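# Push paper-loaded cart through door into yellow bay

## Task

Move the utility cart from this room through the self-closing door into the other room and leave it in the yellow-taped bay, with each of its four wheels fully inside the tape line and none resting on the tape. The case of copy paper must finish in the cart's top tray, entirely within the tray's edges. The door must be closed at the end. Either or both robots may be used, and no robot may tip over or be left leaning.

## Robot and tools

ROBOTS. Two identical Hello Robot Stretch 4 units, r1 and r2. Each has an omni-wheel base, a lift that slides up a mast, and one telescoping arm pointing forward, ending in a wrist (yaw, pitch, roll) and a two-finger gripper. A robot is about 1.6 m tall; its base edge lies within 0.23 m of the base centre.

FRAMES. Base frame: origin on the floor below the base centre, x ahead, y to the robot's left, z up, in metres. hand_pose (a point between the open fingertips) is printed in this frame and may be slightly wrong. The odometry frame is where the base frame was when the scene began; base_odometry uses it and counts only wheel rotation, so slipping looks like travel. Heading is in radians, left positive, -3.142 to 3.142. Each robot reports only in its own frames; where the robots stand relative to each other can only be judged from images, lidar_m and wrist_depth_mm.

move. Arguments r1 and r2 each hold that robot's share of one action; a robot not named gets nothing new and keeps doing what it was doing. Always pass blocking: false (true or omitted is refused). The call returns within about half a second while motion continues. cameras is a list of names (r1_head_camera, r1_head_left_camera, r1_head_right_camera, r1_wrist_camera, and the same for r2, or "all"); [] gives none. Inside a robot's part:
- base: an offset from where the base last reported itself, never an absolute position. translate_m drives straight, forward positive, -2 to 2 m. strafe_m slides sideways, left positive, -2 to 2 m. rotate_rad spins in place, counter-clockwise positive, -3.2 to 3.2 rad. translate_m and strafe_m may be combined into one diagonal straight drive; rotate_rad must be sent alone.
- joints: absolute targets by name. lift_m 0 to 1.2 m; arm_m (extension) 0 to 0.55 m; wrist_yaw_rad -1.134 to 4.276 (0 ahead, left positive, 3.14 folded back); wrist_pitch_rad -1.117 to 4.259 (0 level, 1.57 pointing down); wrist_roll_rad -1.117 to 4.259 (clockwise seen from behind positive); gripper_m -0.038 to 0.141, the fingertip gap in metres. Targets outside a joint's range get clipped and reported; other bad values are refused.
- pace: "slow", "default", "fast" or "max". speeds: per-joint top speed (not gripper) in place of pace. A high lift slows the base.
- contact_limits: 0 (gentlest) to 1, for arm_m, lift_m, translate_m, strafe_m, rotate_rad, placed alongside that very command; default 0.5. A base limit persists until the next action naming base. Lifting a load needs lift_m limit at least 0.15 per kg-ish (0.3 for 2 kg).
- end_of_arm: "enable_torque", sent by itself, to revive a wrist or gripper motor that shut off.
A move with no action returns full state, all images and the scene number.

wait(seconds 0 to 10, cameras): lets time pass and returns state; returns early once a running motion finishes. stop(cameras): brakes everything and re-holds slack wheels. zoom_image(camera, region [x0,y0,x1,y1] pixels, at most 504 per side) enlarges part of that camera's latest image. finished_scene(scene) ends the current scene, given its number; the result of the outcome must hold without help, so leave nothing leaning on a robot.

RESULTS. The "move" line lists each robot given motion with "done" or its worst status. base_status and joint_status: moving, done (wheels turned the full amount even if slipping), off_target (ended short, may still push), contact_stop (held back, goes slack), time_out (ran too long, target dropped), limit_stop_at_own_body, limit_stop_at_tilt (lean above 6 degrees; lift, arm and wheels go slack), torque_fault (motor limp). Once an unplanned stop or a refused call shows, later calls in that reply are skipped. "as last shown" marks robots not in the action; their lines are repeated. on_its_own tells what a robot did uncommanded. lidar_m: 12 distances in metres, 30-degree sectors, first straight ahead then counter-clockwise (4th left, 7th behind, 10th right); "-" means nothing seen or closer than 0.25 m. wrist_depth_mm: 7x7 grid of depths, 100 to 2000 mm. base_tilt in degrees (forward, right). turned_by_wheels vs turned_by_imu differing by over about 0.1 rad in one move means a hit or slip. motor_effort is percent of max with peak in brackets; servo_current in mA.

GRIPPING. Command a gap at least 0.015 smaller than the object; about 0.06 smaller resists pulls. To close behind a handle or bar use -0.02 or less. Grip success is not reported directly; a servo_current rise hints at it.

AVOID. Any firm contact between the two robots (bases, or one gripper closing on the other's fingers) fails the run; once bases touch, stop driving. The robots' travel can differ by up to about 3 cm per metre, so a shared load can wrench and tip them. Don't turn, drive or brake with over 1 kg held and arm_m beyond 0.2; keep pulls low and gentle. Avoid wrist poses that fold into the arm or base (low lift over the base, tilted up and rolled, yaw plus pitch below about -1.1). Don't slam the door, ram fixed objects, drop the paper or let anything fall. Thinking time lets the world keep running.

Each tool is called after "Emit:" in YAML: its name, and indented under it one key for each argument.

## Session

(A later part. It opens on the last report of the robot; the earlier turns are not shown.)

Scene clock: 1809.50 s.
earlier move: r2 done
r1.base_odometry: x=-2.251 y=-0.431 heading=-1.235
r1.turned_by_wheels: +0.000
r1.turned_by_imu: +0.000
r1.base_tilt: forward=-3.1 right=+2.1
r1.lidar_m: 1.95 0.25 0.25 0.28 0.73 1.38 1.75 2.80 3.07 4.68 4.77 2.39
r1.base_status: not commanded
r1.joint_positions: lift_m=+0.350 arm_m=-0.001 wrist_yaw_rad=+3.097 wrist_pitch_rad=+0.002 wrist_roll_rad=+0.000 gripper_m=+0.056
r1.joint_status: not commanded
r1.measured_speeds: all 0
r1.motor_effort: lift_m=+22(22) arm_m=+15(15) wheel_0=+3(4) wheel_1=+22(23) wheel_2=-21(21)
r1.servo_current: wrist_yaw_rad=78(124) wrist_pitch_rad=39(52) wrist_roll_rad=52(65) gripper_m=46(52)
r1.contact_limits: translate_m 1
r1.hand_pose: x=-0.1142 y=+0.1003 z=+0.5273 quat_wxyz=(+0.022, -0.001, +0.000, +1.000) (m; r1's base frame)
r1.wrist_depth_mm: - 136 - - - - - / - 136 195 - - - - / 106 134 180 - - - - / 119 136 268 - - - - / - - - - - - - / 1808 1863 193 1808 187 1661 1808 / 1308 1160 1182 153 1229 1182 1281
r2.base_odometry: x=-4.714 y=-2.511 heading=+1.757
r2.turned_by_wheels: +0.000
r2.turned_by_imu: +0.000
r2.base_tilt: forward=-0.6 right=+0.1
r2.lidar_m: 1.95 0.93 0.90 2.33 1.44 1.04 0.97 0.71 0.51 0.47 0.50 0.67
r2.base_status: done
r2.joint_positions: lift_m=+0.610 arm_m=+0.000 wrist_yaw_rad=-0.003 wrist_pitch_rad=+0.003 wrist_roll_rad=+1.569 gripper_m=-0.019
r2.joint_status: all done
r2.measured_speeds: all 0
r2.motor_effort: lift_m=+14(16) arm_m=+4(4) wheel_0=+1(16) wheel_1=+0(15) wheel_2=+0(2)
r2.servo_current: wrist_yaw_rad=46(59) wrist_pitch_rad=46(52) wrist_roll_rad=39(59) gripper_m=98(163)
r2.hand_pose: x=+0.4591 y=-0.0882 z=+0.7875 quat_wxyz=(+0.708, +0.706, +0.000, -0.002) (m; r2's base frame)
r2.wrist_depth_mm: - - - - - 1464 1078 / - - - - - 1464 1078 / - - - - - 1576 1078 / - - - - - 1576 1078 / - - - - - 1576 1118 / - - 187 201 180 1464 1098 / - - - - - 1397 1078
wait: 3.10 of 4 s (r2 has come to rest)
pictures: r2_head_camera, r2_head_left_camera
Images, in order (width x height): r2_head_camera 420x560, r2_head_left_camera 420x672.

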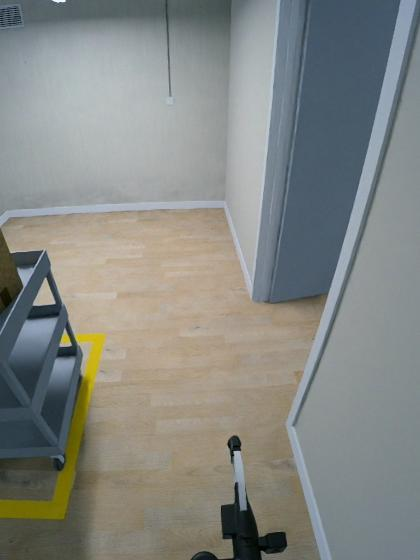

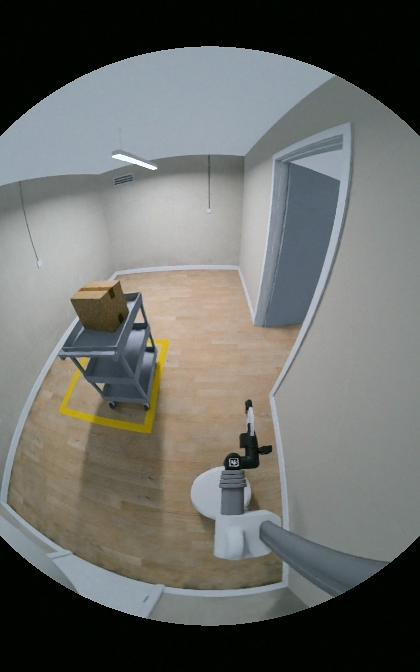

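Emit:
move:
  r2: {"base": {"translate_m": 0.97}, "pace": "fast"}
  blocking: false

Emit:
wait:
  seconds: 4

Emit:
move:
  r2: {"base": {"rotate_rad": 1.57}}
  blocking: false

Emit:
wait:
  seconds: 2.5
  cameras: ["r2_head_camera","r2_head_left_camera","r2_wrist_camera"]

Scene clock: 1826.40 s.
move: r2 moving
r1: as last shown
r1.base_tilt: forward=-3.1 right=+2.2
r1.lidar_m: 1.95 0.25 0.25 0.26 0.75 1.37 1.75 2.80 3.05 4.74 4.77 2.41
r1.motor_effort: lift_m=+22(22) arm_m=+15(15) wheel_0=+3(4) wheel_1=+22(22) wheel_2=-21(21)
r1.servo_current: wrist_yaw_rad=111(111) wrist_pitch_rad=39(46) wrist_roll_rad=46(59) gripper_m=46(46)
r1.contact_limits: translate_m 1
r1.wrist_depth_mm: - 136 - - - - - / - 136 195 - - - - / 106 134 181 - - - - / 119 136 270 - - - - / - - - - - - - / 1863 1808 194 1808 187 1618 1808 / 1336 1160 1205 153 1255 1182 1308
r2.base_odometry: x=-4.723 y=-2.462 heading=+1.757
r2.turned_by_wheels: +0.000
r2.turned_by_imu: +0.000
r2.base_tilt: forward=-0.7 right=+0.1
r2.lidar_m: 1.91 0.90 0.86 2.30 1.44 1.05 1.01 0.71 0.49 0.47 0.50 0.66
r2.base_status: translate_m moving
r2.joint_positions: lift_m=+0.610 arm_m=+0.000 wrist_yaw_rad=-0.003 wrist_pitch_rad=+0.003 wrist_roll_rad=+1.569 gripper_m=-0.019
r2.joint_status: not commanded
r2.measured_speeds: translate_m=+0.191 strafe_m=-0.001 rotate_rad=-0.008 lift_m=+0.000 arm_m=+0.000 wrist_yaw_rad=+0.000 wrist_pitch_rad=+0.000 wrist_roll_rad=+0.000
r2.motor_effort: lift_m=+14(14) arm_m=+4(4) wheel_0=+10(14) wheel_1=+8(11) wheel_2=-17(17)
r2.servo_current: wrist_yaw_rad=46(52) wrist_pitch_rad=46(46) wrist_roll_rad=46(59) gripper_m=91(104)
r2.hand_pose: x=+0.4591 y=-0.0882 z=+0.7875 quat_wxyz=(+0.708, +0.706, +0.000, -0.002) (m; r2's base frame)
r2.wrist_depth_mm: - - - - - 1430 1060 / - - - - - 1464 1078 / - - - - - 1576 1078 / - - - - - 1576 1078 / - - - - - 1576 1118 / - - 187 202 180 1499 1118 / - - - - - 1366 1098
pictures: none

Scene clock: 1829.63 s.
earlier move: r2 done
r1.base_odometry: x=-2.251 y=-0.431 heading=-1.235
r1.turned_by_wheels: +0.000
r1.turned_by_imu: +0.000
r1.base_tilt: forward=-3.1 right=+2.1
r1.lidar_m: 1.96 0.25 0.25 0.28 0.73 1.36 1.74 2.80 3.06 4.76 4.79 2.39
r1.base_status: not commanded
r1.joint_positions: lift_m=+0.350 arm_m=-0.001 wrist_yaw_rad=+3.097 wrist_pitch_rad=+0.002 wrist_roll_rad=+0.000 gripper_m=+0.056
r1.joint_status: not commanded
r1.measured_speeds: all 0
r1.motor_effort: lift_m=+22(22) arm_m=+15(15) wheel_0=+3(4) wheel_1=+22(22) wheel_2=-21(21)
r1.servo_current: wrist_yaw_rad=104(111) wrist_pitch_rad=33(52) wrist_roll_rad=46(65) gripper_m=39(46)
r1.contact_limits: translate_m 1
r1.hand_pose: x=-0.1142 y=+0.1003 z=+0.5273 quat_wxyz=(+0.022, -0.001, +0.000, +1.000) (m; r1's base frame)
r1.wrist_depth_mm: - 135 - - - - - / - 136 196 - - - - / 106 134 181 - - - - / 119 136 271 - - - - / - - - - - - - / 1808 1863 193 1808 187 1618 1366 / 1308 1182 1182 153 1255 1160 1281
r2.base_odometry: x=-4.894 y=-1.558 heading=+1.757
r2.turned_by_wheels: +0.000
r2.turned_by_imu: +0.002
r2.base_tilt: forward=-0.7 right=+0.1
r2.lidar_m: 1.63 2.91 0.71 0.63 0.65 2.03 1.94 0.68 0.47 0.45 1.44 1.03
r2.base_status: done
r2.joint_positions: lift_m=+0.610 arm_m=+0.000 wrist_yaw_rad=-0.003 wrist_pitch_rad=+0.003 wrist_roll_rad=+1.569 gripper_m=-0.019
r2.joint_status: not commanded
r2.measured_speeds: all 0
r2.motor_effort: lift_m=+14(14) arm_m=+4(4) wheel_0=+3(14) wheel_1=+2(11) wheel_2=-1(17)
r2.servo_current: wrist_yaw_rad=46(65) wrist_pitch_rad=39(52) wrist_roll_rad=52(59) gripper_m=91(104)
r2.hand_pose: x=+0.4591 y=-0.0882 z=+0.7875 quat_wxyz=(+0.708, +0.706, +0.000, -0.002) (m; r2's base frame)
r2.wrist_depth_mm: - - - - - - - / - - - - - - 1008 / - - - - - 1464 1118 / - - - - - 1576 1118 / - - - - - 1576 1098 / - - 187 202 180 1499 1098 / - - - - - 1397 1098
wait: 3.23 of 4 s (r2 has come to rest)
pictures: none

Scene clock: 1830.13 s.
move: r2 moving
r1: as last shown
r1.base_tilt: forward=-3.1 right=+2.2
r1.lidar_m: 1.97 0.25 0.25 0.29 0.74 1.36 1.72 2.80 3.02 4.72 4.74 2.40
r1.motor_effort: lift_m=+22(22) arm_m=+15(15) wheel_0=+4(4) wheel_1=+22(22) wheel_2=-21(21)
r1.servo_current: wrist_yaw_rad=104(104) wrist_pitch_rad=39(46) wrist_roll_rad=65(65) gripper_m=39(46)
r1.contact_limits: translate_m 1
r1.wrist_depth_mm: - 135 - - - - - / - 136 194 - - - - / 106 135 180 - - - - / 119 136 268 - - - - / - - - - - - - / 1808 1808 194 1863 188 1537 1366 / 1308 1182 1205 153 1255 1182 1281
r2.base_odometry: x=-4.894 y=-1.558 heading=+2.009
r2.turned_by_wheels: +0.252
r2.turned_by_imu: +0.245
r2.base_tilt: forward=-0.7 right=+0.1
r2.lidar_m: 2.79 2.79 0.65 0.62 2.30 1.96 1.04 0.56 0.45 1.61 1.08 1.05
r2.base_status: rotate_rad moving
r2.joint_positions: lift_m=+0.610 arm_m=+0.000 wrist_yaw_rad=-0.003 wrist_pitch_rad=+0.003 wrist_roll_rad=+1.569 gripper_m=-0.019
r2.joint_status: not commanded
r2.measured_speeds: translate_m=-0.002 strafe_m=-0.001 rotate_rad=+0.971 lift_m=+0.000 arm_m=+0.000 wrist_yaw_rad=+0.000 wrist_pitch_rad=+0.000 wrist_roll_rad=+0.000
r2.motor_effort: lift_m=+14(14) arm_m=+4(4) wheel_0=-9(9) wheel_1=-8(9) wheel_2=-10(11)
r2.servo_current: wrist_yaw_rad=52(59) wrist_pitch_rad=39(46) wrist_roll_rad=52(52) gripper_m=98(98)
r2.hand_pose: x=+0.4591 y=-0.0882 z=+0.7875 quat_wxyz=(+0.708, +0.706, +0.000, -0.002) (m; r2's base frame)
r2.wrist_depth_mm: - - - - - 1464 1060 / - - - - - 1576 1098 / - - - - - 1576 1098 / - - - - - 1618 1098 / - - - - - 1618 1098 / - - 187 202 180 1464 1118 / - - - - - 1397 1078
pictures: none

Scene clock: 1831.70 s.
earlier move: r2 done
r1.base_odometry: x=-2.251 y=-0.431 heading=-1.235
r1.turned_by_wheels: +0.000
r1.turned_by_imu: +0.000
r1.base_tilt: forward=-3.1 right=+2.1
r1.lidar_m: 1.94 0.25 0.25 0.29 0.71 1.38 1.76 2.80 3.05 4.74 4.78 2.38
r1.base_status: not commanded
r1.joint_positions: lift_m=+0.350 arm_m=-0.001 wrist_yaw_rad=+3.097 wrist_pitch_rad=+0.002 wrist_roll_rad=+0.000 gripper_m=+0.056
r1.joint_status: not commanded
r1.measured_speeds: all 0
r1.motor_effort: lift_m=+22(22) arm_m=+15(15) wheel_0=+4(4) wheel_1=+22(22) wheel_2=-21(21)
r1.servo_current: wrist_yaw_rad=91(124) wrist_pitch_rad=46(52) wrist_roll_rad=59(65) gripper_m=46(52)
r1.contact_limits: translate_m 1
r1.hand_pose: x=-0.1142 y=+0.1003 z=+0.5273 quat_wxyz=(+0.022, -0.001, +0.000, +1.000) (m; r1's base frame)
r1.wrist_depth_mm: - 136 - - - - - / - 136 194 - - - 1464 / 106 134 181 - - - - / 119 136 270 - - - - / - - - - - - - / 1808 1756 194 1863 187 1576 1397 / 1336 1160 1182 154 1255 1182 1308
r2.base_odometry: x=-4.894 y=-1.558 heading=-2.957
r2.turned_by_wheels: +1.317
r2.turned_by_imu: +1.283
r2.base_tilt: forward=-0.6 right=+0.0
r2.lidar_m: 0.62 0.65 2.02 1.93 0.71 0.46 0.45 1.45 1.02 1.56 2.90 0.69
r2.base_status: done
r2.joint_positions: lift_m=+0.610 arm_m=+0.000 wrist_yaw_rad=-0.002 wrist_pitch_rad=+0.003 wrist_roll_rad=+1.569 gripper_m=-0.019
r2.joint_status: not commanded
r2.measured_speeds: all 0
r2.motor_effort: lift_m=+14(14) arm_m=+3(4) wheel_0=-2(11) wheel_1=-4(10) wheel_2=-4(13)
r2.servo_current: wrist_yaw_rad=39(59) wrist_pitch_rad=46(46) wrist_roll_rad=46(65) gripper_m=104(104)
r2.hand_pose: x=+0.4591 y=-0.0881 z=+0.7875 quat_wxyz=(+0.708, +0.706, +0.000, -0.002) (m; r2's base frame)
r2.wrist_depth_mm: - - - - - 1430 960 / - - - 459 - 462 459 / - - - 449 - - 442 / - 508 508 - - - 436 / - 512 512 433 - - 433 / - 521 187 202 178 - 421 / - - - - - - -
wait: 1.57 of 2.5 s (r2 has come to rest)
pictures: r2_head_camera, r2_head_left_camera, r2_wrist_camera
Images, in order (width x height): r2_head_camera 420x560, r2_head_left_camera 420x672, r2_wrist_camera 616x392.

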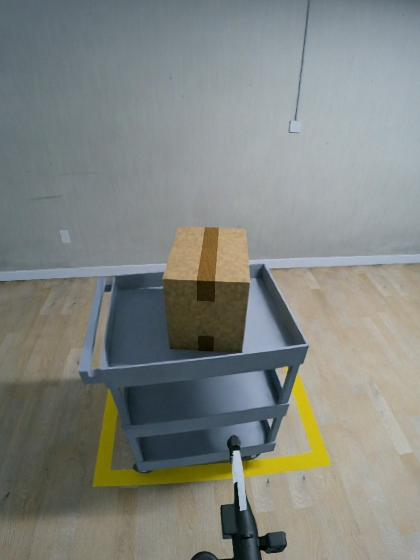

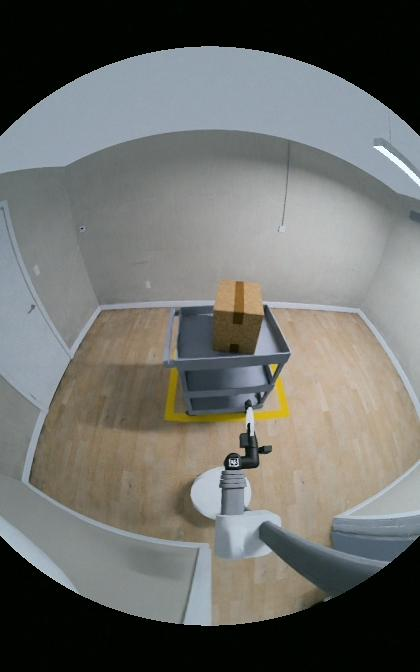

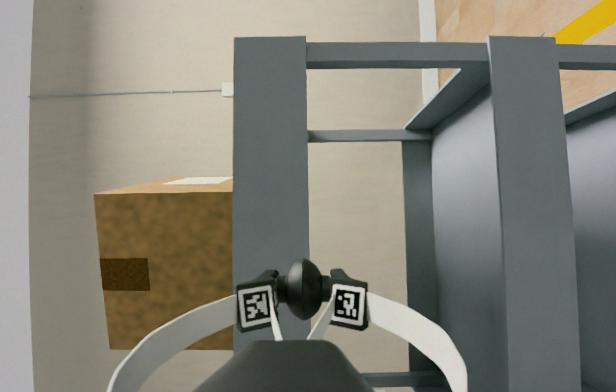

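Emit:
move:
  r2: {"base": {"translate_m": 0.14, "strafe_m": 0.135}, "joints": {"lift_m": 0.655}}
  blocking: false

Emit:
wait:
  seconds: 2
  cameras: ["r2_head_camera","r2_wrist_camera"]

Scene clock: 1857.67 s.
move: r2 moving
r1: as last shown
r1.lidar_m: 1.97 0.25 0.25 0.30 0.75 1.35 1.75 2.81 3.07 4.76 4.78 2.41
r1.motor_effort: lift_m=+22(22) arm_m=+15(15) wheel_0=+3(4) wheel_1=+22(22) wheel_2=-21(21)
r1.servo_current: wrist_yaw_rad=91(111) wrist_pitch_rad=46(46) wrist_roll_rad=33(59) gripper_m=39(46)
r1.contact_limits: translate_m 1
r1.wrist_depth_mm: - 136 - - - - - / - 136 194 - - - 1397 / 106 134 180 - - - - / 119 136 271 - - - - / - - - - - - - / 1756 1808 194 1863 187 1537 1397 / 1366 1182 1160 153 1281 1160 1308
r2.base_odometry: x=-4.913 y=-1.584 heading=-2.957
r2.turned_by_wheels: +0.000
r2.turned_by_imu: +0.000
r2.base_tilt: forward=-0.7 right=+0.1
r2.lidar_m: 0.60 0.62 2.00 1.89 0.75 0.52 0.46 1.48 1.08 1.68 2.92 0.64
r2.base_status: translate_m moving; strafe_m moving
r2.joint_positions: lift_m=+0.644 arm_m=+0.000 wrist_yaw_rad=-0.002 wrist_pitch_rad=+0.003 wrist_roll_rad=+1.569 gripper_m=-0.019
r2.joint_status: lift_m moving
r2.measured_speeds: translate_m=+0.092 strafe_m=+0.087 rotate_rad=+0.007 lift_m=+0.086 arm_m=+0.000 wrist_yaw_rad=+0.000 wrist_pitch_rad=+0.000 wrist_roll_rad=+0.000
r2.motor_effort: lift_m=+20(24) arm_m=+0(1) wheel_0=-4(8) wheel_1=+10(11) wheel_2=-11(12)
r2.servo_current: wrist_yaw_rad=46(52) wrist_pitch_rad=39(46) wrist_roll_rad=46(52) gripper_m=104(104)
r2.hand_pose: x=+0.4591 y=-0.0881 z=+0.8209 quat_wxyz=(+0.708, +0.706, +0.000, -0.002) (m; r2's base frame)
r2.wrist_depth_mm: - - - 455 462 452 - / - - - 430 - 723 430 / - - - 424 - - 424 / - 484 488 418 - - 415 / - 492 500 413 - - 410 / - 508 187 201 180 - - / - - - - - - -
pictures: none

Scene clock: 1859.20 s.
earlier move: r2 done
r1.base_odometry: x=-2.251 y=-0.431 heading=-1.235
r1.turned_by_wheels: +0.000
r1.turned_by_imu: +0.000
r1.base_tilt: forward=-3.1 right=+2.2
r1.lidar_m: 1.93 0.25 0.25 0.29 0.75 1.37 1.74 2.80 3.02 4.73 4.79 2.41
r1.base_status: not commanded
r1.joint_positions: lift_m=+0.350 arm_m=-0.001 wrist_yaw_rad=+3.097 wrist_pitch_rad=+0.002 wrist_roll_rad=+0.000 gripper_m=+0.056
r1.joint_status: not commanded
r1.measured_speeds: all 0
r1.motor_effort: lift_m=+22(22) arm_m=+15(15) wheel_0=+4(4) wheel_1=+22(23) wheel_2=-21(21)
r1.servo_current: wrist_yaw_rad=91(117) wrist_pitch_rad=33(46) wrist_roll_rad=59(59) gripper_m=46(46)
r1.contact_limits: translate_m 1
r1.hand_pose: x=-0.1142 y=+0.1003 z=+0.5273 quat_wxyz=(+0.022, -0.001, +0.000, +1.000) (m; r1's base frame)
r1.wrist_depth_mm: - 136 - - - - - / - 136 194 - - - - / 106 134 181 - - - - / 119 136 270 - - - - / - - - - - - - / 1863 1921 194 1808 187 1618 1464 / 1281 1182 1182 153 1281 1182 1281
r2.base_odometry: x=-5.007 y=-1.716 heading=-2.957
r2.turned_by_wheels: +0.000
r2.turned_by_imu: +0.000
r2.base_tilt: forward=-0.7 right=+0.1
r2.lidar_m: 0.47 0.48 1.90 1.82 0.89 0.62 0.57 1.62 1.22 2.08 3.03 0.51
r2.base_status: done
r2.joint_positions: lift_m=+0.655 arm_m=+0.000 wrist_yaw_rad=-0.002 wrist_pitch_rad=+0.003 wrist_roll_rad=+1.569 gripper_m=-0.019
r2.joint_status: all done
r2.measured_speeds: all 0
r2.motor_effort: lift_m=+21(24) arm_m=-1(1) wheel_0=-4(8) wheel_1=+3(12) wheel_2=-3(12)
r2.servo_current: wrist_yaw_rad=46(52) wrist_pitch_rad=39(46) wrist_roll_rad=39(59) gripper_m=98(104)
r2.hand_pose: x=+0.4591 y=-0.0881 z=+0.8319 quat_wxyz=(+0.708, +0.706, +0.000, -0.002) (m; r2's base frame)
r2.wrist_depth_mm: - - - 297 - 699 - / 362 362 362 291 - - - / 370 370 373 289 - - - / 377 377 377 285 - - - / - 384 387 281 - - - / - - 181 202 178 - - / - - - - - - -
wait: 1.53 of 2 s (r2 has come to rest)
pictures: r2_head_camera, r2_wrist_camera
Images, in order (width x height): r2_head_camera 420x560, r2_wrist_camera 616x392.

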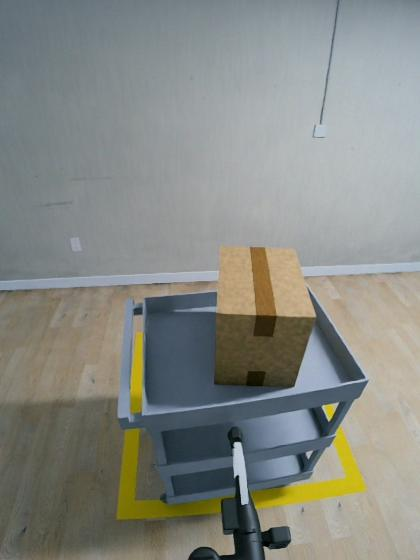

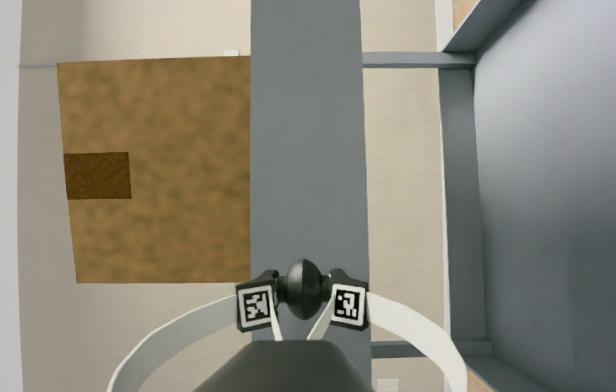

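Emit:
move:
  r2: {"base": {"translate_m": 0.28}, "pace": "slow", "contact_limits": {"translate_m": 0.6}}
  blocking: false

Emit:
wait:
  seconds: 5
  cameras: ["r2_head_camera","r2_head_left_camera","r2_wrist_camera"]

Scene clock: 1864.17 s.
move: r2 moving
r1: as last shown
r1.base_tilt: forward=-3.1 right=+2.1
r1.lidar_m: 1.96 0.25 0.25 0.28 0.72 1.36 1.76 2.80 3.06 4.72 4.78 2.40
r1.motor_effort: lift_m=+22(22) arm_m=+15(15) wheel_0=+3(4) wheel_1=+22(22) wheel_2=-21(21)
r1.servo_current: wrist_yaw_rad=111(111) wrist_pitch_rad=46(46) wrist_roll_rad=26(52) gripper_m=39(46)
r1.contact_limits: translate_m 1
r1.wrist_depth_mm: - 136 - - - - - / - 136 195 - - - - / 106 134 181 - - - - / 119 136 270 - - - - / - - - - - - - / 1756 1808 193 1863 187 1661 1499 / 1336 1182 1182 153 1255 1205 1281
r2.base_odometry: x=-5.019 y=-1.718 heading=-2.957
r2.turned_by_wheels: +0.000
r2.turned_by_imu: +0.001
r2.base_tilt: forward=-0.7 right=+0.0
r2.lidar_m: 0.46 0.49 1.90 1.79 0.94 0.67 0.61 1.65 1.22 2.10 3.02 0.52
r2.base_status: translate_m moving
r2.joint_positions: lift_m=+0.655 arm_m=+0.000 wrist_yaw_rad=-0.002 wrist_pitch_rad=+0.003 wrist_roll_rad=+1.569 gripper_m=-0.019
r2.joint_status: not commanded
r2.measured_speeds: translate_m=+0.049 strafe_m=+0.000 rotate_rad=+0.002 lift_m=+0.000 arm_m=+0.000 wrist_yaw_rad=+0.000 wrist_pitch_rad=+0.000 wrist_roll_rad=+0.000
r2.motor_effort: lift_m=+21(21) arm_m=-3(3) wheel_0=+6(8) wheel_1=+7(7) wheel_2=-10(10)
r2.servo_current: wrist_yaw_rad=52(52) wrist_pitch_rad=39(46) wrist_roll_rad=52(65) gripper_m=98(104)
r2.contact_limits: translate_m 0.6
r2.hand_pose: x=+0.4591 y=-0.0881 z=+0.8319 quat_wxyz=(+0.708, +0.706, +0.000, -0.002) (m; r2's base frame)
r2.wrist_depth_mm: - - - 285 - 676 - / 347 353 353 281 - - - / 359 362 359 278 - - - / 368 366 366 274 - - - / - 373 373 270 - - - / - - 183 201 178 - - / - - - - - - -
pictures: none

Scene clock: 1867.73 s.
earlier move: r2 done
r1.base_odometry: x=-2.251 y=-0.431 heading=-1.235
r1.turned_by_wheels: +0.000
r1.turned_by_imu: +0.000
r1.base_tilt: forward=-3.1 right=+2.1
r1.lidar_m: 1.94 0.25 0.25 0.29 0.74 1.38 1.73 2.79 3.05 4.73 4.77 2.41
r1.base_status: not commanded
r1.joint_positions: lift_m=+0.350 arm_m=-0.001 wrist_yaw_rad=+3.097 wrist_pitch_rad=+0.002 wrist_roll_rad=+0.000 gripper_m=+0.056
r1.joint_status: not commanded
r1.measured_speeds: all 0
r1.motor_effort: lift_m=+22(22) arm_m=+15(15) wheel_0=+3(4) wheel_1=+22(23) wheel_2=-21(21)
r1.servo_current: wrist_yaw_rad=98(117) wrist_pitch_rad=46(52) wrist_roll_rad=46(65) gripper_m=39(46)
r1.contact_limits: translate_m 1
r1.hand_pose: x=-0.1142 y=+0.1003 z=+0.5273 quat_wxyz=(+0.022, -0.001, +0.000, +1.000) (m; r1's base frame)
r1.wrist_depth_mm: - 135 - - - - - / - 136 195 - - - - / 106 134 181 - - - - / 119 136 270 - - - - / - - - - - - - / 1808 1863 194 1921 188 1661 1618 / 1281 1160 1182 154 1255 1160 1308
r2.base_odometry: x=-5.282 y=-1.767 heading=-2.957
r2.turned_by_wheels: +0.000
r2.turned_by_imu: +0.000
r2.base_tilt: forward=-0.6 right=+0.1
r2.lidar_m: 0.44 0.45 1.92 1.81 1.30 0.92 0.87 1.53 1.39 2.91 0.64 0.46
r2.base_status: done
r2.joint_positions: lift_m=+0.655 arm_m=+0.000 wrist_yaw_rad=-0.006 wrist_pitch_rad=+0.003 wrist_roll_rad=+1.569 gripper_m=-0.019
r2.joint_status: not commanded
r2.measured_speeds: all 0
r2.motor_effort: lift_m=+21(21) arm_m=+4(5) wheel_0=+4(14) wheel_1=+4(10) wheel_2=-7(18)
r2.servo_current: wrist_yaw_rad=46(65) wrist_pitch_rad=39(46) wrist_roll_rad=39(65) gripper_m=65(104)
r2.contact_limits: translate_m 0.6
r2.hand_pose: x=+0.4587 y=-0.0890 z=+0.8319 quat_wxyz=(+0.708, +0.706, -0.001, -0.003) (m; r2's base frame)
r2.wrist_depth_mm: 300 300 298 231 - - - / 309 309 307 232 - - - / 320 320 319 235 - - - / 330 334 330 234 - - - / 342 343 340 234 - - - / - - 181 200 170 - - / - - - - - 124 492
wait: 3.57 of 5 s (r2 has come to rest)
pictures: r2_head_camera, r2_head_left_camera, r2_wrist_camera
Images, in order (width x height): r2_head_camera 420x560, r2_head_left_camera 420x672, r2_wrist_camera 616x392.

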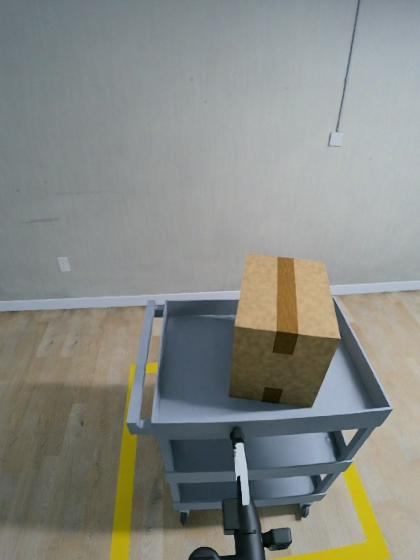

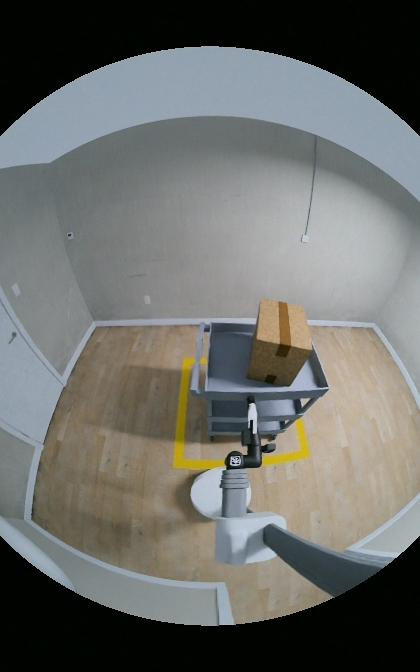

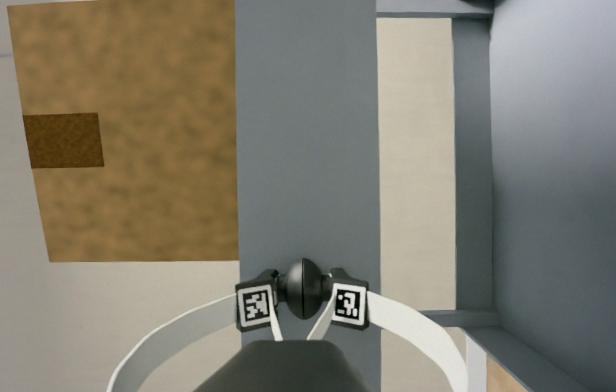

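Emit:
move:
  r2: {"base": {"translate_m": -0.35}}
  blocking: false

Emit:
wait:
  seconds: 2.5
  cameras: ["r2_head_camera","r2_head_left_camera","r1_head_left_camera","r1_head_right_camera","r1_head_camera"]

Emit:
zoom_image:
  camera: "r2_head_camera"
  region: [90, 280, 390, 500]

Emit:
zoom_image:
  camera: "r2_head_left_camera"
  region: [160, 300, 340, 440]

Scene clock: 1877.50 s.
move: r2 moving
r1: as last shown
r1.lidar_m: 1.96 0.25 0.25 0.29 0.71 1.37 1.73 2.79 3.07 4.76 4.79 2.39
r1.motor_effort: lift_m=+22(22) arm_m=+15(15) wheel_0=+4(4) wheel_1=+22(22) wheel_2=-21(21)
r1.servo_current: wrist_yaw_rad=98(111) wrist_pitch_rad=39(46) wrist_roll_rad=39(65) gripper_m=39(46)
r1.contact_limits: translate_m 1
r1.wrist_depth_mm: - 136 - - - - - / - 136 195 - - - - / 106 134 180 - - - - / 119 136 270 - - - - / - - - - - - - / 1808 1863 194 1808 187 1661 1708 / 1281 1160 1160 153 1255 1182 1308
r2.base_odometry: x=-5.251 y=-1.762 heading=-2.957
r2.turned_by_wheels: +0.000
r2.turned_by_imu: +0.000
r2.base_tilt: forward=-0.7 right=+0.1
r2.lidar_m: 0.46 0.52 1.91 1.81 1.29 0.90 0.84 1.55 1.35 2.89 0.73 0.50
r2.base_status: translate_m moving
r2.joint_positions: lift_m=+0.655 arm_m=+0.000 wrist_yaw_rad=-0.003 wrist_pitch_rad=+0.003 wrist_roll_rad=+1.569 gripper_m=-0.019
r2.joint_status: not commanded
r2.measured_speeds: translate_m=-0.122 strafe_m=+0.002 rotate_rad=+0.002 lift_m=+0.000 arm_m=+0.000 wrist_yaw_rad=+0.000 wrist_pitch_rad=+0.000 wrist_roll_rad=+0.000
r2.motor_effort: lift_m=+21(21) arm_m=+4(5) wheel_0=-7(8) wheel_1=-7(8) wheel_2=+12(12)
r2.servo_current: wrist_yaw_rad=52(72) wrist_pitch_rad=39(52) wrist_roll_rad=46(52) gripper_m=72(72)
r2.hand_pose: x=+0.4590 y=-0.0882 z=+0.8319 quat_wxyz=(+0.708, +0.706, +0.000, -0.002) (m; r2's base frame)
r2.wrist_depth_mm: 320 320 319 253 - - - / 329 332 330 254 - - - / 342 343 343 255 - - - / 357 359 355 257 - - - / - 370 366 258 - - - / - - 181 201 170 - - / - - - - - 574 496
pictures: none

Scene clock: 1879.67 s.
earlier move: r2 done
r1.base_odometry: x=-2.251 y=-0.431 heading=-1.235
r1.turned_by_wheels: +0.000
r1.turned_by_imu: +0.000
r1.base_tilt: forward=-3.0 right=+2.1
r1.lidar_m: 1.95 0.25 0.25 0.29 0.74 1.35 1.74 2.81 3.04 4.70 4.79 2.41
r1.base_status: not commanded
r1.joint_positions: lift_m=+0.350 arm_m=-0.001 wrist_yaw_rad=+3.097 wrist_pitch_rad=+0.002 wrist_roll_rad=+0.000 gripper_m=+0.056
r1.joint_status: not commanded
r1.measured_speeds: all 0
r1.motor_effort: lift_m=+22(22) arm_m=+15(15) wheel_0=+3(4) wheel_1=+22(22) wheel_2=-21(21)
r1.servo_current: wrist_yaw_rad=91(117) wrist_pitch_rad=39(52) wrist_roll_rad=46(72) gripper_m=46(52)
r1.contact_limits: translate_m 1
r1.hand_pose: x=-0.1142 y=+0.1003 z=+0.5273 quat_wxyz=(+0.022, -0.001, +0.000, +1.000) (m; r1's base frame)
r1.wrist_depth_mm: - 136 - - - - - / - 135 194 - - - - / 106 134 180 - - - - / 119 136 270 - - - - / - - - - - - - / 1808 1863 194 1863 187 1618 1499 / 1281 1182 1182 153 1255 1182 1308
r2.base_odometry: x=-4.938 y=-1.703 heading=-2.958
r2.turned_by_wheels: +0.000
r2.turned_by_imu: +0.000
r2.base_tilt: forward=-0.7 right=+0.1
r2.lidar_m: 0.77 2.35 1.90 1.80 0.80 0.56 0.52 1.66 1.18 1.85 3.03 0.83
r2.base_status: done
r2.joint_positions: lift_m=+0.655 arm_m=+0.000 wrist_yaw_rad=-0.003 wrist_pitch_rad=+0.003 wrist_roll_rad=+1.569 gripper_m=-0.019
r2.joint_status: not commanded
r2.measured_speeds: all 0
r2.motor_effort: lift_m=+21(21) arm_m=+5(5) wheel_0=-2(10) wheel_1=-4(9) wheel_2=+2(13)
r2.servo_current: wrist_yaw_rad=39(72) wrist_pitch_rad=46(52) wrist_roll_rad=39(59) gripper_m=65(78)
r2.hand_pose: x=+0.4590 y=-0.0882 z=+0.8319 quat_wxyz=(+0.708, +0.706, +0.000, -0.002) (m; r2's base frame)
r2.wrist_depth_mm: - - - 574 - 574 1008 / - - - 574 - 574 - / - - 654 569 - 580 - / - - 683 580 - 580 - / - - - 580 - 585 - / - - 186 202 178 - 1060 / - - - - - 1537 1138
wait: 2.17 of 2.5 s (r2 has come to rest)
pictures: r1_head_camera, r1_head_left_camera, r1_head_right_camera, r2_head_camera, r2_head_left_camera
Images, in order (width x height): r1_head_camera 420x560, r1_head_left_camera 420x672, r1_head_right_camera 420x672, r2_head_camera 420x560, r2_head_left_camera 420x672.

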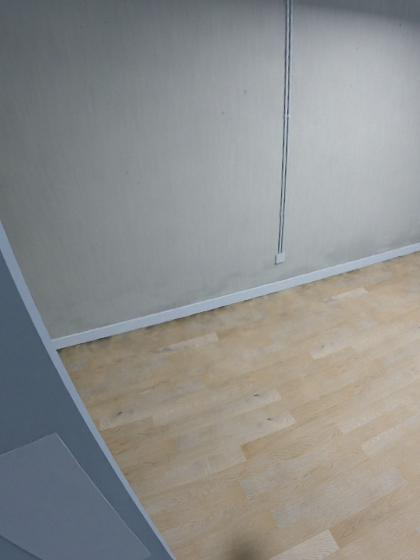

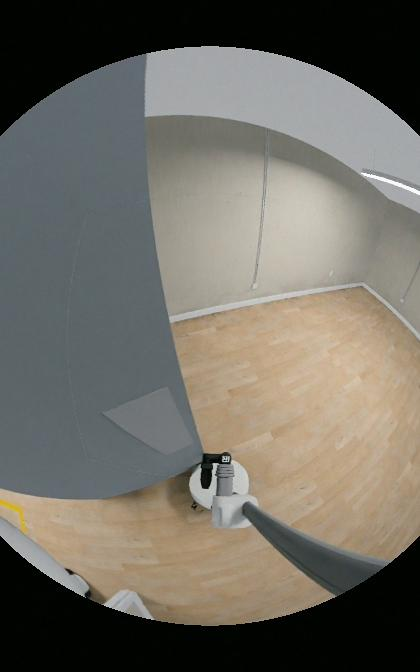

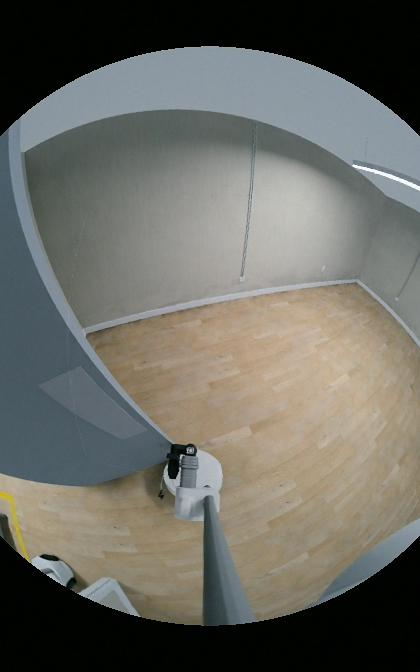

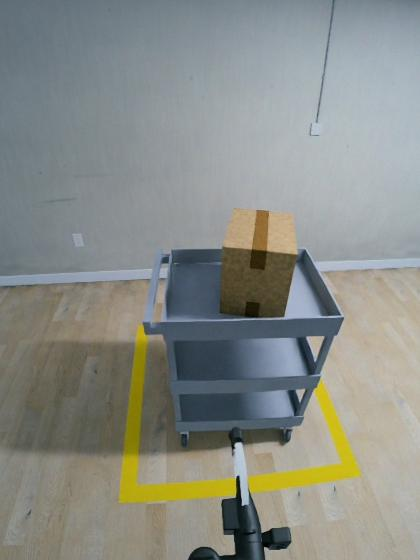

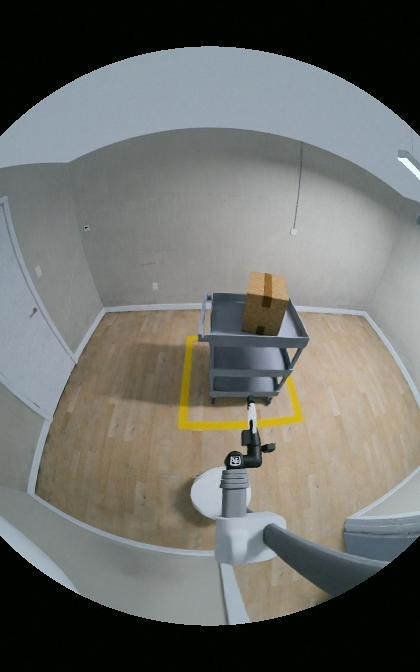

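Scaled by 1.680 from the camera's 420x560 image, which has a finer 1200x1600 frame.

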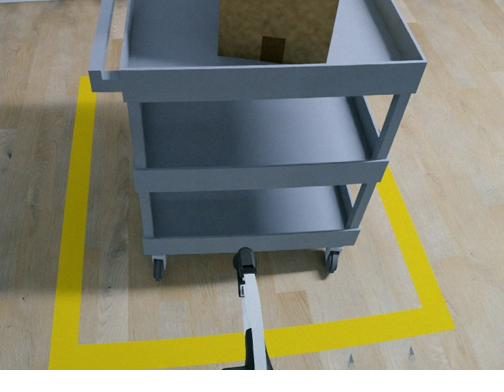

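Scaled by 2.800 from the camera's 420x672 image, which has a finer 600x960 frame.

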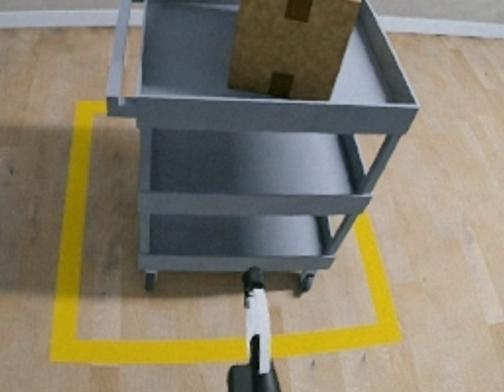

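Emit:
move:
  r1: {"base": {"translate_m": -0.83, "strafe_m": -0.19}, "pace": "slow", "contact_limits": {"translate_m": 1}}
  blocking: false

Emit:
wait:
  seconds: 3.5
  cameras: ["r1_head_left_camera"]

Scene clock: 1934.37 s.
move: r1 moving
r1.base_odometry: x=-2.258 y=-0.420 heading=-1.235
r1.turned_by_wheels: +0.000
r1.turned_by_imu: -0.006
r1.base_tilt: forward=-2.2 right=+1.6
r1.lidar_m: 1.96 0.27 0.25 0.30 0.73 1.38 1.76 2.80 3.05 4.72 4.78 2.44
r1.base_status: translate_m moving; strafe_m moving
r1.joint_positions: lift_m=+0.350 arm_m=-0.001 wrist_yaw_rad=+3.097 wrist_pitch_rad=+0.002 wrist_roll_rad=+0.000 gripper_m=+0.056
r1.joint_status: not commanded
r1.measured_speeds: translate_m=-0.048 strafe_m=-0.011 rotate_rad=+0.000 lift_m=+0.001 arm_m=+0.000 wrist_yaw_rad=+0.000 wrist_pitch_rad=+0.000 wrist_roll_rad=+0.000
r1.motor_effort: lift_m=+19(22) arm_m=+15(15) wheel_0=-3(4) wheel_1=+10(21) wheel_2=-11(21)
r1.servo_current: wrist_yaw_rad=117(117) wrist_pitch_rad=39(46) wrist_roll_rad=39(59) gripper_m=33(46)
r1.contact_limits: translate_m 1
r1.hand_pose: x=-0.1142 y=+0.1003 z=+0.5277 quat_wxyz=(+0.022, -0.001, +0.000, +1.000) (m; r1's base frame)
r1.wrist_depth_mm: - 135 - - - - - / - 135 222 - - - - / 107 135 182 - - - - / 122 137 257 - - - - / - - - - - - - / 1808 1863 194 1863 188 1661 1499 / 1366 1182 1182 153 1255 1182 1336
r2: as last shown
r2.lidar_m: 0.80 2.33 1.88 1.79 0.80 0.57 0.51 1.68 1.18 1.83 3.03 0.81
r2.motor_effort: lift_m=+21(21) arm_m=+5(5) wheel_0=-2(3) wheel_1=-4(5) wheel_2=+2(2)
r2.servo_current: wrist_yaw_rad=46(52) wrist_pitch_rad=39(46) wrist_roll_rad=46(65) gripper_m=72(78)
r2.wrist_depth_mm: - - - 574 - 574 1008 / - - - 574 - 574 - / - - 661 580 - 580 - / - - 683 580 - 574 - / - - - 585 - 585 - / - - 186 201 178 - 1042 / - - - - - 1661 1138
pictures: none

Scene clock: 1937.87 s.
earlier move: r1 moving
r1.base_odometry: x=-2.437 y=-0.134 heading=-1.235
r1.turned_by_wheels: +0.000
r1.turned_by_imu: -0.004
r1.base_tilt: forward=-1.6 right=+1.3
r1.lidar_m: 2.28 0.25 0.25 0.44 1.54 1.12 1.62 2.47 2.72 4.09 4.83 2.86
r1.base_status: translate_m moving; strafe_m moving
r1.joint_positions: lift_m=+0.350 arm_m=+0.000 wrist_yaw_rad=+3.083 wrist_pitch_rad=+0.002 wrist_roll_rad=+0.000 gripper_m=+0.056
r1.joint_status: not commanded
r1.measured_speeds: translate_m=-0.098 strafe_m=-0.022 rotate_rad=+0.005 lift_m=+0.000 arm_m=+0.000 wrist_yaw_rad=+0.000 wrist_pitch_rad=+0.000 wrist_roll_rad=+0.000
r1.motor_effort: lift_m=+18(22) arm_m=+4(15) wheel_0=-2(9) wheel_1=-3(21) wheel_2=+1(21)
r1.servo_current: wrist_yaw_rad=65(117) wrist_pitch_rad=39(52) wrist_roll_rad=46(65) gripper_m=39(46)
r1.contact_limits: translate_m 1
r1.hand_pose: x=-0.1119 y=+0.1042 z=+0.5277 quat_wxyz=(+0.029, -0.001, +0.000, +1.000) (m; r1's base frame)
r1.wrist_depth_mm: - 137 - - - - - / - 138 - - - 1078 - / 111 138 216 - - 1078 - / 128 141 - - - 1098 - / - - - - - 1078 - / 1863 1921 193 1921 187 1060 1397 / 1366 1205 1205 153 1205 1078 1281
r2.base_odometry: x=-4.938 y=-1.703 heading=-2.958
r2.turned_by_wheels: +0.000
r2.turned_by_imu: +0.000
r2.base_tilt: forward=-0.7 right=+0.1
r2.lidar_m: 0.78 2.35 1.90 1.80 0.80 0.57 0.50 1.43 1.18 1.82 3.04 0.84
r2.base_status: not commanded
r2.joint_positions: lift_m=+0.655 arm_m=+0.000 wrist_yaw_rad=-0.003 wrist_pitch_rad=+0.003 wrist_roll_rad=+1.569 gripper_m=-0.019
r2.joint_status: not commanded
r2.measured_speeds: all 0
r2.motor_effort: lift_m=+21(21) arm_m=+4(5) wheel_0=-3(3) wheel_1=-5(5) wheel_2=+2(2)
r2.servo_current: wrist_yaw_rad=52(59) wrist_pitch_rad=39(46) wrist_roll_rad=59(65) gripper_m=72(78)
r2.hand_pose: x=+0.4590 y=-0.0882 z=+0.8319 quat_wxyz=(+0.708, +0.706, +0.000, -0.002) (m; r2's base frame)
r2.wrist_depth_mm: - - - 574 - 580 1008 / - - - 580 - 574 - / - - 654 580 - 580 - / - - 683 580 - 574 - / - - - 580 - 585 - / - - 186 201 178 - 1042 / - - - - - 1708 1160
wait: 3.50 s; no rest
pictures: r1_head_left_camera
Images, in order (width x height): r1_head_left_camera 420x672.

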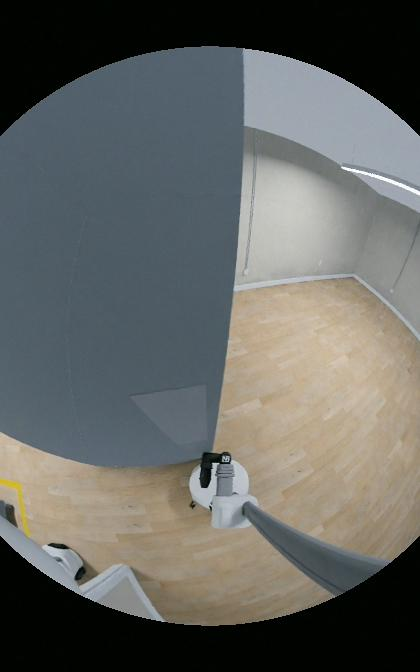

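Emit:
wait:
  seconds: 2.5
  cameras: ["r1_head_left_camera"]

Scene clock: 1942.50 s.
earlier move: r1 moving
r1.base_odometry: x=-2.684 y=+0.258 heading=-1.235
r1.turned_by_wheels: +0.000
r1.turned_by_imu: -0.001
r1.base_tilt: forward=-1.6 right=+1.3
r1.lidar_m: 2.76 2.30 0.25 2.41 0.90 0.96 1.53 2.02 2.23 3.40 4.92 3.41
r1.base_status: translate_m moving; strafe_m moving
r1.joint_positions: lift_m=+0.350 arm_m=+0.000 wrist_yaw_rad=+3.083 wrist_pitch_rad=+0.002 wrist_roll_rad=+0.000 gripper_m=+0.056
r1.joint_status: not commanded
r1.measured_speeds: translate_m=-0.089 strafe_m=-0.022 rotate_rad=-0.001 lift_m=+0.000 arm_m=+0.000 wrist_yaw_rad=+0.000 wrist_pitch_rad=+0.000 wrist_roll_rad=+0.000
r1.motor_effort: lift_m=+18(22) arm_m=+4(15) wheel_0=-4(9) wheel_1=-3(21) wheel_2=+3(21)
r1.servo_current: wrist_yaw_rad=46(117) wrist_pitch_rad=39(52) wrist_roll_rad=52(65) gripper_m=39(46)
r1.contact_limits: translate_m 1
r1.hand_pose: x=-0.1119 y=+0.1043 z=+0.5277 quat_wxyz=(+0.029, -0.001, +0.000, +1.000) (m; r1's base frame)
r1.wrist_depth_mm: 136 138 - - - - - / 109 138 - - - - - / 116 139 253 - - - - / 136 150 - - - - - / - - - - - - - / 1708 1756 193 1863 187 - - / 1397 1182 1205 153 1205 - -
r2.base_odometry: x=-4.938 y=-1.703 heading=-2.958
r2.turned_by_wheels: +0.000
r2.turned_by_imu: +0.001
r2.base_tilt: forward=-0.7 right=+0.1
r2.lidar_m: 0.78 2.36 1.90 1.81 0.78 0.58 0.49 1.19 1.17 1.82 3.03 0.84
r2.base_status: not commanded
r2.joint_positions: lift_m=+0.655 arm_m=+0.000 wrist_yaw_rad=-0.003 wrist_pitch_rad=+0.003 wrist_roll_rad=+1.569 gripper_m=-0.019
r2.joint_status: not commanded
r2.measured_speeds: all 0
r2.motor_effort: lift_m=+21(21) arm_m=+4(5) wheel_0=-2(3) wheel_1=-5(5) wheel_2=+2(2)
r2.servo_current: wrist_yaw_rad=59(59) wrist_pitch_rad=39(52) wrist_roll_rad=39(65) gripper_m=65(78)
r2.hand_pose: x=+0.4590 y=-0.0882 z=+0.8319 quat_wxyz=(+0.708, +0.706, +0.000, -0.002) (m; r2's base frame)
r2.wrist_depth_mm: - - - 569 - 574 1008 / - - - 574 - 574 - / - - 654 580 - 585 - / - - 683 580 - 580 - / - - - 580 - 580 - / - - 187 202 179 - 1042 / - - - - - 1708 1138
wait: 2.50 s; no rest
pictures: r1_head_left_camera
Images, in order (width x height): r1_head_left_camera 420x672.

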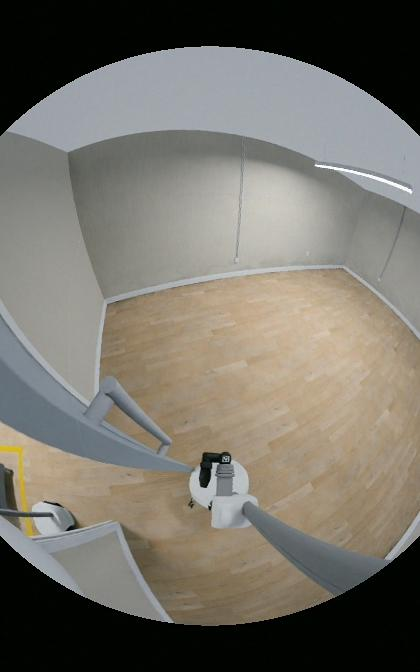

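Emit:
wait:
  seconds: 0.3
  cameras: ["r1_head_left_camera"]

Emit:
move:
  r1: {"base": {"translate_m": -0.2, "strafe_m": -0.35}, "pace": "slow", "contact_limits": {"translate_m": 1}}
  blocking: false

Emit:
wait:
  seconds: 2
  cameras: ["r1_head_left_camera"]

Emit:
wait:
  seconds: 3
  cameras: ["r1_head_left_camera"]

Scene clock: 1950.57 s.
earlier move: r1 done
r1.base_odometry: x=-2.704 y=+0.290 heading=-1.235
r1.turned_by_wheels: +0.000
r1.turned_by_imu: +0.000
r1.base_tilt: forward=-1.6 right=+1.3
r1.lidar_m: 2.76 2.33 1.12 0.89 0.81 0.99 1.49 1.97 2.19 3.31 4.91 3.45
r1.base_status: done
r1.joint_positions: lift_m=+0.350 arm_m=+0.000 wrist_yaw_rad=+3.083 wrist_pitch_rad=+0.002 wrist_roll_rad=+0.000 gripper_m=+0.056
r1.joint_status: not commanded
r1.measured_speeds: all 0
r1.motor_effort: lift_m=+18(22) arm_m=+4(15) wheel_0=-3(9) wheel_1=-2(21) wheel_2=+1(21)
r1.servo_current: wrist_yaw_rad=46(117) wrist_pitch_rad=39(52) wrist_roll_rad=52(72) gripper_m=39(52)
r1.contact_limits: translate_m 1
r1.hand_pose: x=-0.1119 y=+0.1043 z=+0.5277 quat_wxyz=(+0.029, -0.001, +0.000, +1.000) (m; r1's base frame)
r1.wrist_depth_mm: 136 138 - - - - - / 109 138 - - - - - / 117 139 253 - - - - / 136 150 - - - - - / - - - - - - - / 1576 1756 194 1808 187 - - / 1336 1229 1229 153 1205 - -
r2.base_odometry: x=-4.938 y=-1.703 heading=-2.958
r2.turned_by_wheels: +0.000
r2.turned_by_imu: +0.001
r2.base_tilt: forward=-0.7 right=+0.1
r2.lidar_m: 0.79 2.31 1.92 1.80 0.79 0.56 0.52 0.63 0.86 1.84 3.02 0.82
r2.base_status: not commanded
r2.joint_positions: lift_m=+0.655 arm_m=+0.000 wrist_yaw_rad=-0.003 wrist_pitch_rad=+0.003 wrist_roll_rad=+1.569 gripper_m=-0.019
r2.joint_status: not commanded
r2.measured_speeds: all 0
r2.motor_effort: lift_m=+21(21) arm_m=+4(5) wheel_0=-2(3) wheel_1=-4(5) wheel_2=+2(2)
r2.servo_current: wrist_yaw_rad=46(59) wrist_pitch_rad=46(52) wrist_roll_rad=46(65) gripper_m=72(78)
r2.hand_pose: x=+0.4590 y=-0.0882 z=+0.8319 quat_wxyz=(+0.708, +0.706, +0.000, -0.002) (m; r2's base frame)
r2.wrist_depth_mm: - - - 574 - 574 1025 / - - - 580 - 580 - / - - 654 580 - 580 - / - - 676 585 - 574 - / - - - 580 - 585 - / - - 186 202 178 - 1042 / - - - - - 1661 1160
wait: 0.00 of 0.3 s (r1 has come to rest)
pictures: r1_head_left_camera
Images, in order (width x height): r1_head_left_camera 420x672.

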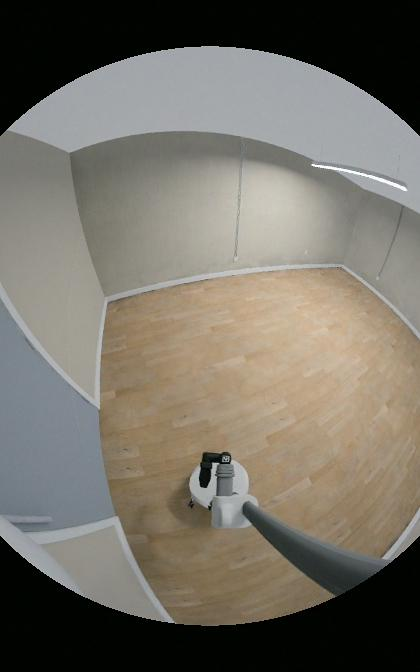

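Scene clock: 1951.07 s.
move: r1 moving
r1.base_odometry: x=-2.716 y=+0.293 heading=-1.235
r1.turned_by_wheels: +0.000
r1.turned_by_imu: +0.000
r1.base_tilt: forward=-1.6 right=+1.3
r1.lidar_m: 2.79 2.31 1.12 0.89 0.81 0.97 1.52 1.96 2.18 3.31 4.91 3.48
r1.base_status: translate_m moving; strafe_m moving
r1.joint_positions: lift_m=+0.350 arm_m=+0.000 wrist_yaw_rad=+3.083 wrist_pitch_rad=+0.002 wrist_roll_rad=+0.000 gripper_m=+0.056
r1.joint_status: not commanded
r1.measured_speeds: translate_m=-0.024 strafe_m=-0.043 rotate_rad=+0.003 lift_m=+0.000 arm_m=+0.000 wrist_yaw_rad=+0.000 wrist_pitch_rad=+0.000 wrist_roll_rad=+0.000
r1.motor_effort: lift_m=+18(18) arm_m=+4(4) wheel_0=+6(7) wheel_1=-6(8) wheel_2=+4(4)
r1.servo_current: wrist_yaw_rad=52(59) wrist_pitch_rad=39(46) wrist_roll_rad=52(52) gripper_m=39(46)
r1.contact_limits: translate_m 1
r1.hand_pose: x=-0.1119 y=+0.1043 z=+0.5277 quat_wxyz=(+0.029, -0.001, +0.000, +1.000) (m; r1's base frame)
r1.wrist_depth_mm: 136 138 - - - - - / 110 138 - - - - - / 116 139 253 - - - - / 136 150 - - - - - / - - - - - - - / 1618 1808 194 1808 188 - - / 1366 1182 1182 153 1182 - -
r2: as last shown
r2.turned_by_imu: +0.000
r2.base_tilt: forward=-0.7 right=+0.0
r2.lidar_m: 0.80 2.36 1.90 1.81 0.82 0.56 0.50 0.63 0.85 1.84 3.02 0.83
r2.motor_effort: lift_m=+21(21) arm_m=+4(5) wheel_0=-2(3) wheel_1=-4(4) wheel_2=+2(2)
r2.servo_current: wrist_yaw_rad=46(59) wrist_pitch_rad=39(46) wrist_roll_rad=33(52) gripper_m=65(72)
r2.wrist_depth_mm: - - - 569 - 574 1025 / - - - 574 - 574 - / - - 654 574 - 574 - / - - 676 580 - 580 - / - - - 585 - 580 - / - - 187 202 178 - 1025 / - - - - - 1661 1160
pictures: none

Scene clock: 1953.07 s.
earlier move: r1 moving
r1.base_odometry: x=-2.901 y=+0.327 heading=-1.235
r1.turned_by_wheels: +0.000
r1.turned_by_imu: -0.001
r1.base_tilt: forward=-1.6 right=+1.3
r1.lidar_m: 2.90 2.64 1.27 0.96 0.96 1.11 1.72 1.81 2.02 3.06 4.78 3.68
r1.base_status: translate_m moving; strafe_m moving
r1.joint_positions: lift_m=+0.350 arm_m=+0.000 wrist_yaw_rad=+3.083 wrist_pitch_rad=+0.002 wrist_roll_rad=+0.000 gripper_m=+0.056
r1.joint_status: not commanded
r1.measured_speeds: translate_m=-0.049 strafe_m=-0.088 rotate_rad=+0.001 lift_m=+0.000 arm_m=+0.000 wrist_yaw_rad=+0.000 wrist_pitch_rad=+0.000 wrist_roll_rad=+0.000
r1.motor_effort: lift_m=+18(18) arm_m=+4(4) wheel_0=+5(7) wheel_1=-2(8) wheel_2=+3(5)
r1.servo_current: wrist_yaw_rad=52(72) wrist_pitch_rad=39(52) wrist_roll_rad=65(72) gripper_m=39(52)
r1.contact_limits: translate_m 1
r1.hand_pose: x=-0.1119 y=+0.1043 z=+0.5277 quat_wxyz=(+0.029, -0.001, +0.000, +1.000) (m; r1's base frame)
r1.wrist_depth_mm: 136 138 - - - - - / 110 138 - - - - - / 116 138 253 - - - - / 136 150 - - - - - / - - - - - - - / - 1618 193 1921 188 - - / 1366 1205 1229 153 1205 - -
r2.base_odometry: x=-4.938 y=-1.703 heading=-2.958
r2.turned_by_wheels: +0.000
r2.turned_by_imu: +0.000
r2.base_tilt: forward=-0.7 right=+0.1
r2.lidar_m: 0.79 2.37 1.90 1.81 0.82 0.54 0.52 0.63 0.85 1.85 3.02 0.84
r2.base_status: not commanded
r2.joint_positions: lift_m=+0.655 arm_m=+0.000 wrist_yaw_rad=-0.003 wrist_pitch_rad=+0.003 wrist_roll_rad=+1.569 gripper_m=-0.019
r2.joint_status: not commanded
r2.measured_speeds: all 0
r2.motor_effort: lift_m=+21(21) arm_m=+4(5) wheel_0=-2(3) wheel_1=-4(5) wheel_2=+2(2)
r2.servo_current: wrist_yaw_rad=52(59) wrist_pitch_rad=39(46) wrist_roll_rad=52(59) gripper_m=65(78)
r2.hand_pose: x=+0.4590 y=-0.0882 z=+0.8319 quat_wxyz=(+0.708, +0.706, +0.000, -0.002) (m; r2's base frame)
r2.wrist_depth_mm: - - - 569 - 569 1025 / - - - 574 - 574 - / - - 654 574 - 574 - / - - 683 580 - 580 - / - - - 580 - 580 - / - - 186 201 179 - 1025 / - - - - - 1708 1160
wait: 2.00 s; no rest
pictures: r1_head_left_camera
Images, in order (width x height): r1_head_left_camera 420x672.

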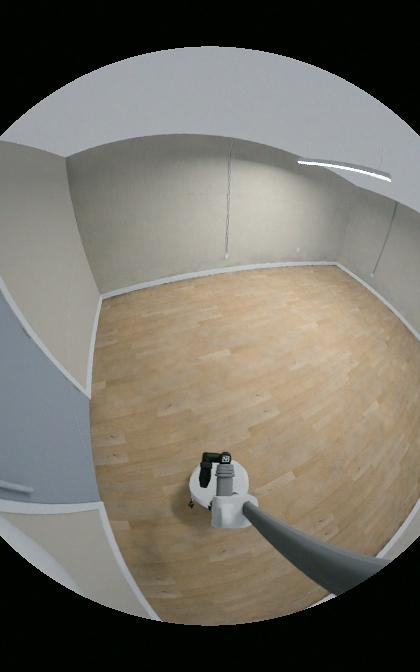

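Scene clock: 1955.87 s.
earlier move: r1 done
r1.base_odometry: x=-3.100 y=+0.364 heading=-1.235
r1.turned_by_wheels: +0.000
r1.turned_by_imu: -0.002
r1.base_tilt: forward=-1.6 right=+1.2
r1.lidar_m: 3.09 2.97 1.44 1.07 1.11 1.23 1.68 1.65 1.85 2.80 4.66 3.88
r1.base_status: done
r1.joint_positions: lift_m=+0.350 arm_m=+0.000 wrist_yaw_rad=+3.083 wrist_pitch_rad=+0.002 wrist_roll_rad=+0.000 gripper_m=+0.056
r1.joint_status: not commanded
r1.measured_speeds: all 0
r1.motor_effort: lift_m=+18(18) arm_m=+4(4) wheel_0=+3(7) wheel_1=-2(8) wheel_2=+2(5)
r1.servo_current: wrist_yaw_rad=52(78) wrist_pitch_rad=39(52) wrist_roll_rad=46(72) gripper_m=39(52)
r1.contact_limits: translate_m 1
r1.hand_pose: x=-0.1119 y=+0.1043 z=+0.5277 quat_wxyz=(+0.029, -0.001, +0.000, +1.000) (m; r1's base frame)
r1.wrist_depth_mm: 136 138 - - - - - / 110 138 - - - - - / 116 139 212 - - - - / 136 150 247 - - - - / - - - - - - - / - - 191 1921 187 - - / 1281 1229 1229 153 1281 1138 -
r2.base_odometry: x=-4.938 y=-1.703 heading=-2.958
r2.turned_by_wheels: +0.000
r2.turned_by_imu: +0.000
r2.base_tilt: forward=-0.7 right=+0.1
r2.lidar_m: 0.79 2.35 1.91 1.81 0.80 0.56 0.52 0.64 0.85 1.80 3.03 0.82
r2.base_status: not commanded
r2.joint_positions: lift_m=+0.655 arm_m=+0.000 wrist_yaw_rad=-0.003 wrist_pitch_rad=+0.003 wrist_roll_rad=+1.569 gripper_m=-0.019
r2.joint_status: not commanded
r2.measured_speeds: all 0
r2.motor_effort: lift_m=+21(21) arm_m=+5(5) wheel_0=-3(3) wheel_1=-5(5) wheel_2=+2(2)
r2.servo_current: wrist_yaw_rad=46(59) wrist_pitch_rad=46(52) wrist_roll_rad=39(59) gripper_m=72(78)
r2.hand_pose: x=+0.4590 y=-0.0882 z=+0.8319 quat_wxyz=(+0.708, +0.706, +0.000, -0.002) (m; r2's base frame)
r2.wrist_depth_mm: - - - 569 - 574 1025 / - - - 580 - 580 - / - - 661 580 - 580 - / - - 676 580 - 574 - / - - - 585 - 585 - / - - 187 202 178 - 1042 / - - - - - 1708 1160
wait: 2.80 of 3 s (r1 has come to rest)
pictures: r1_head_left_camera
Images, in order (width x height): r1_head_left_camera 420x672.

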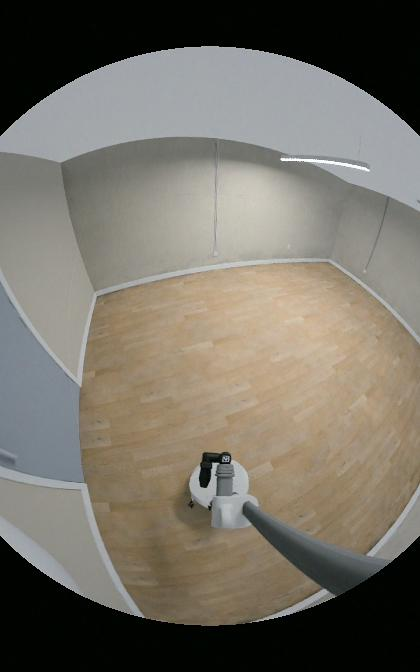

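Emit:
zoom_image:
  camera: "r1_head_left_camera"
  region: [0, 260, 160, 520]

Scaled by 1.938 from the camera's 420x672 image, which has a finer 600x960 frame.

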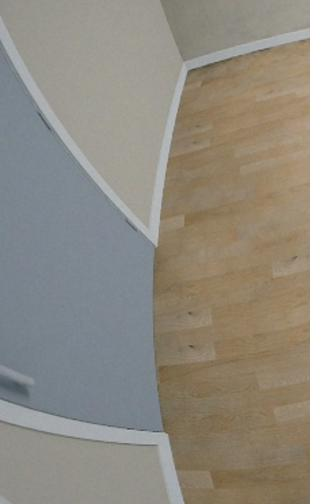

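Emit:
finished_scene:
  scene: 2

The scene is finished: the task was done.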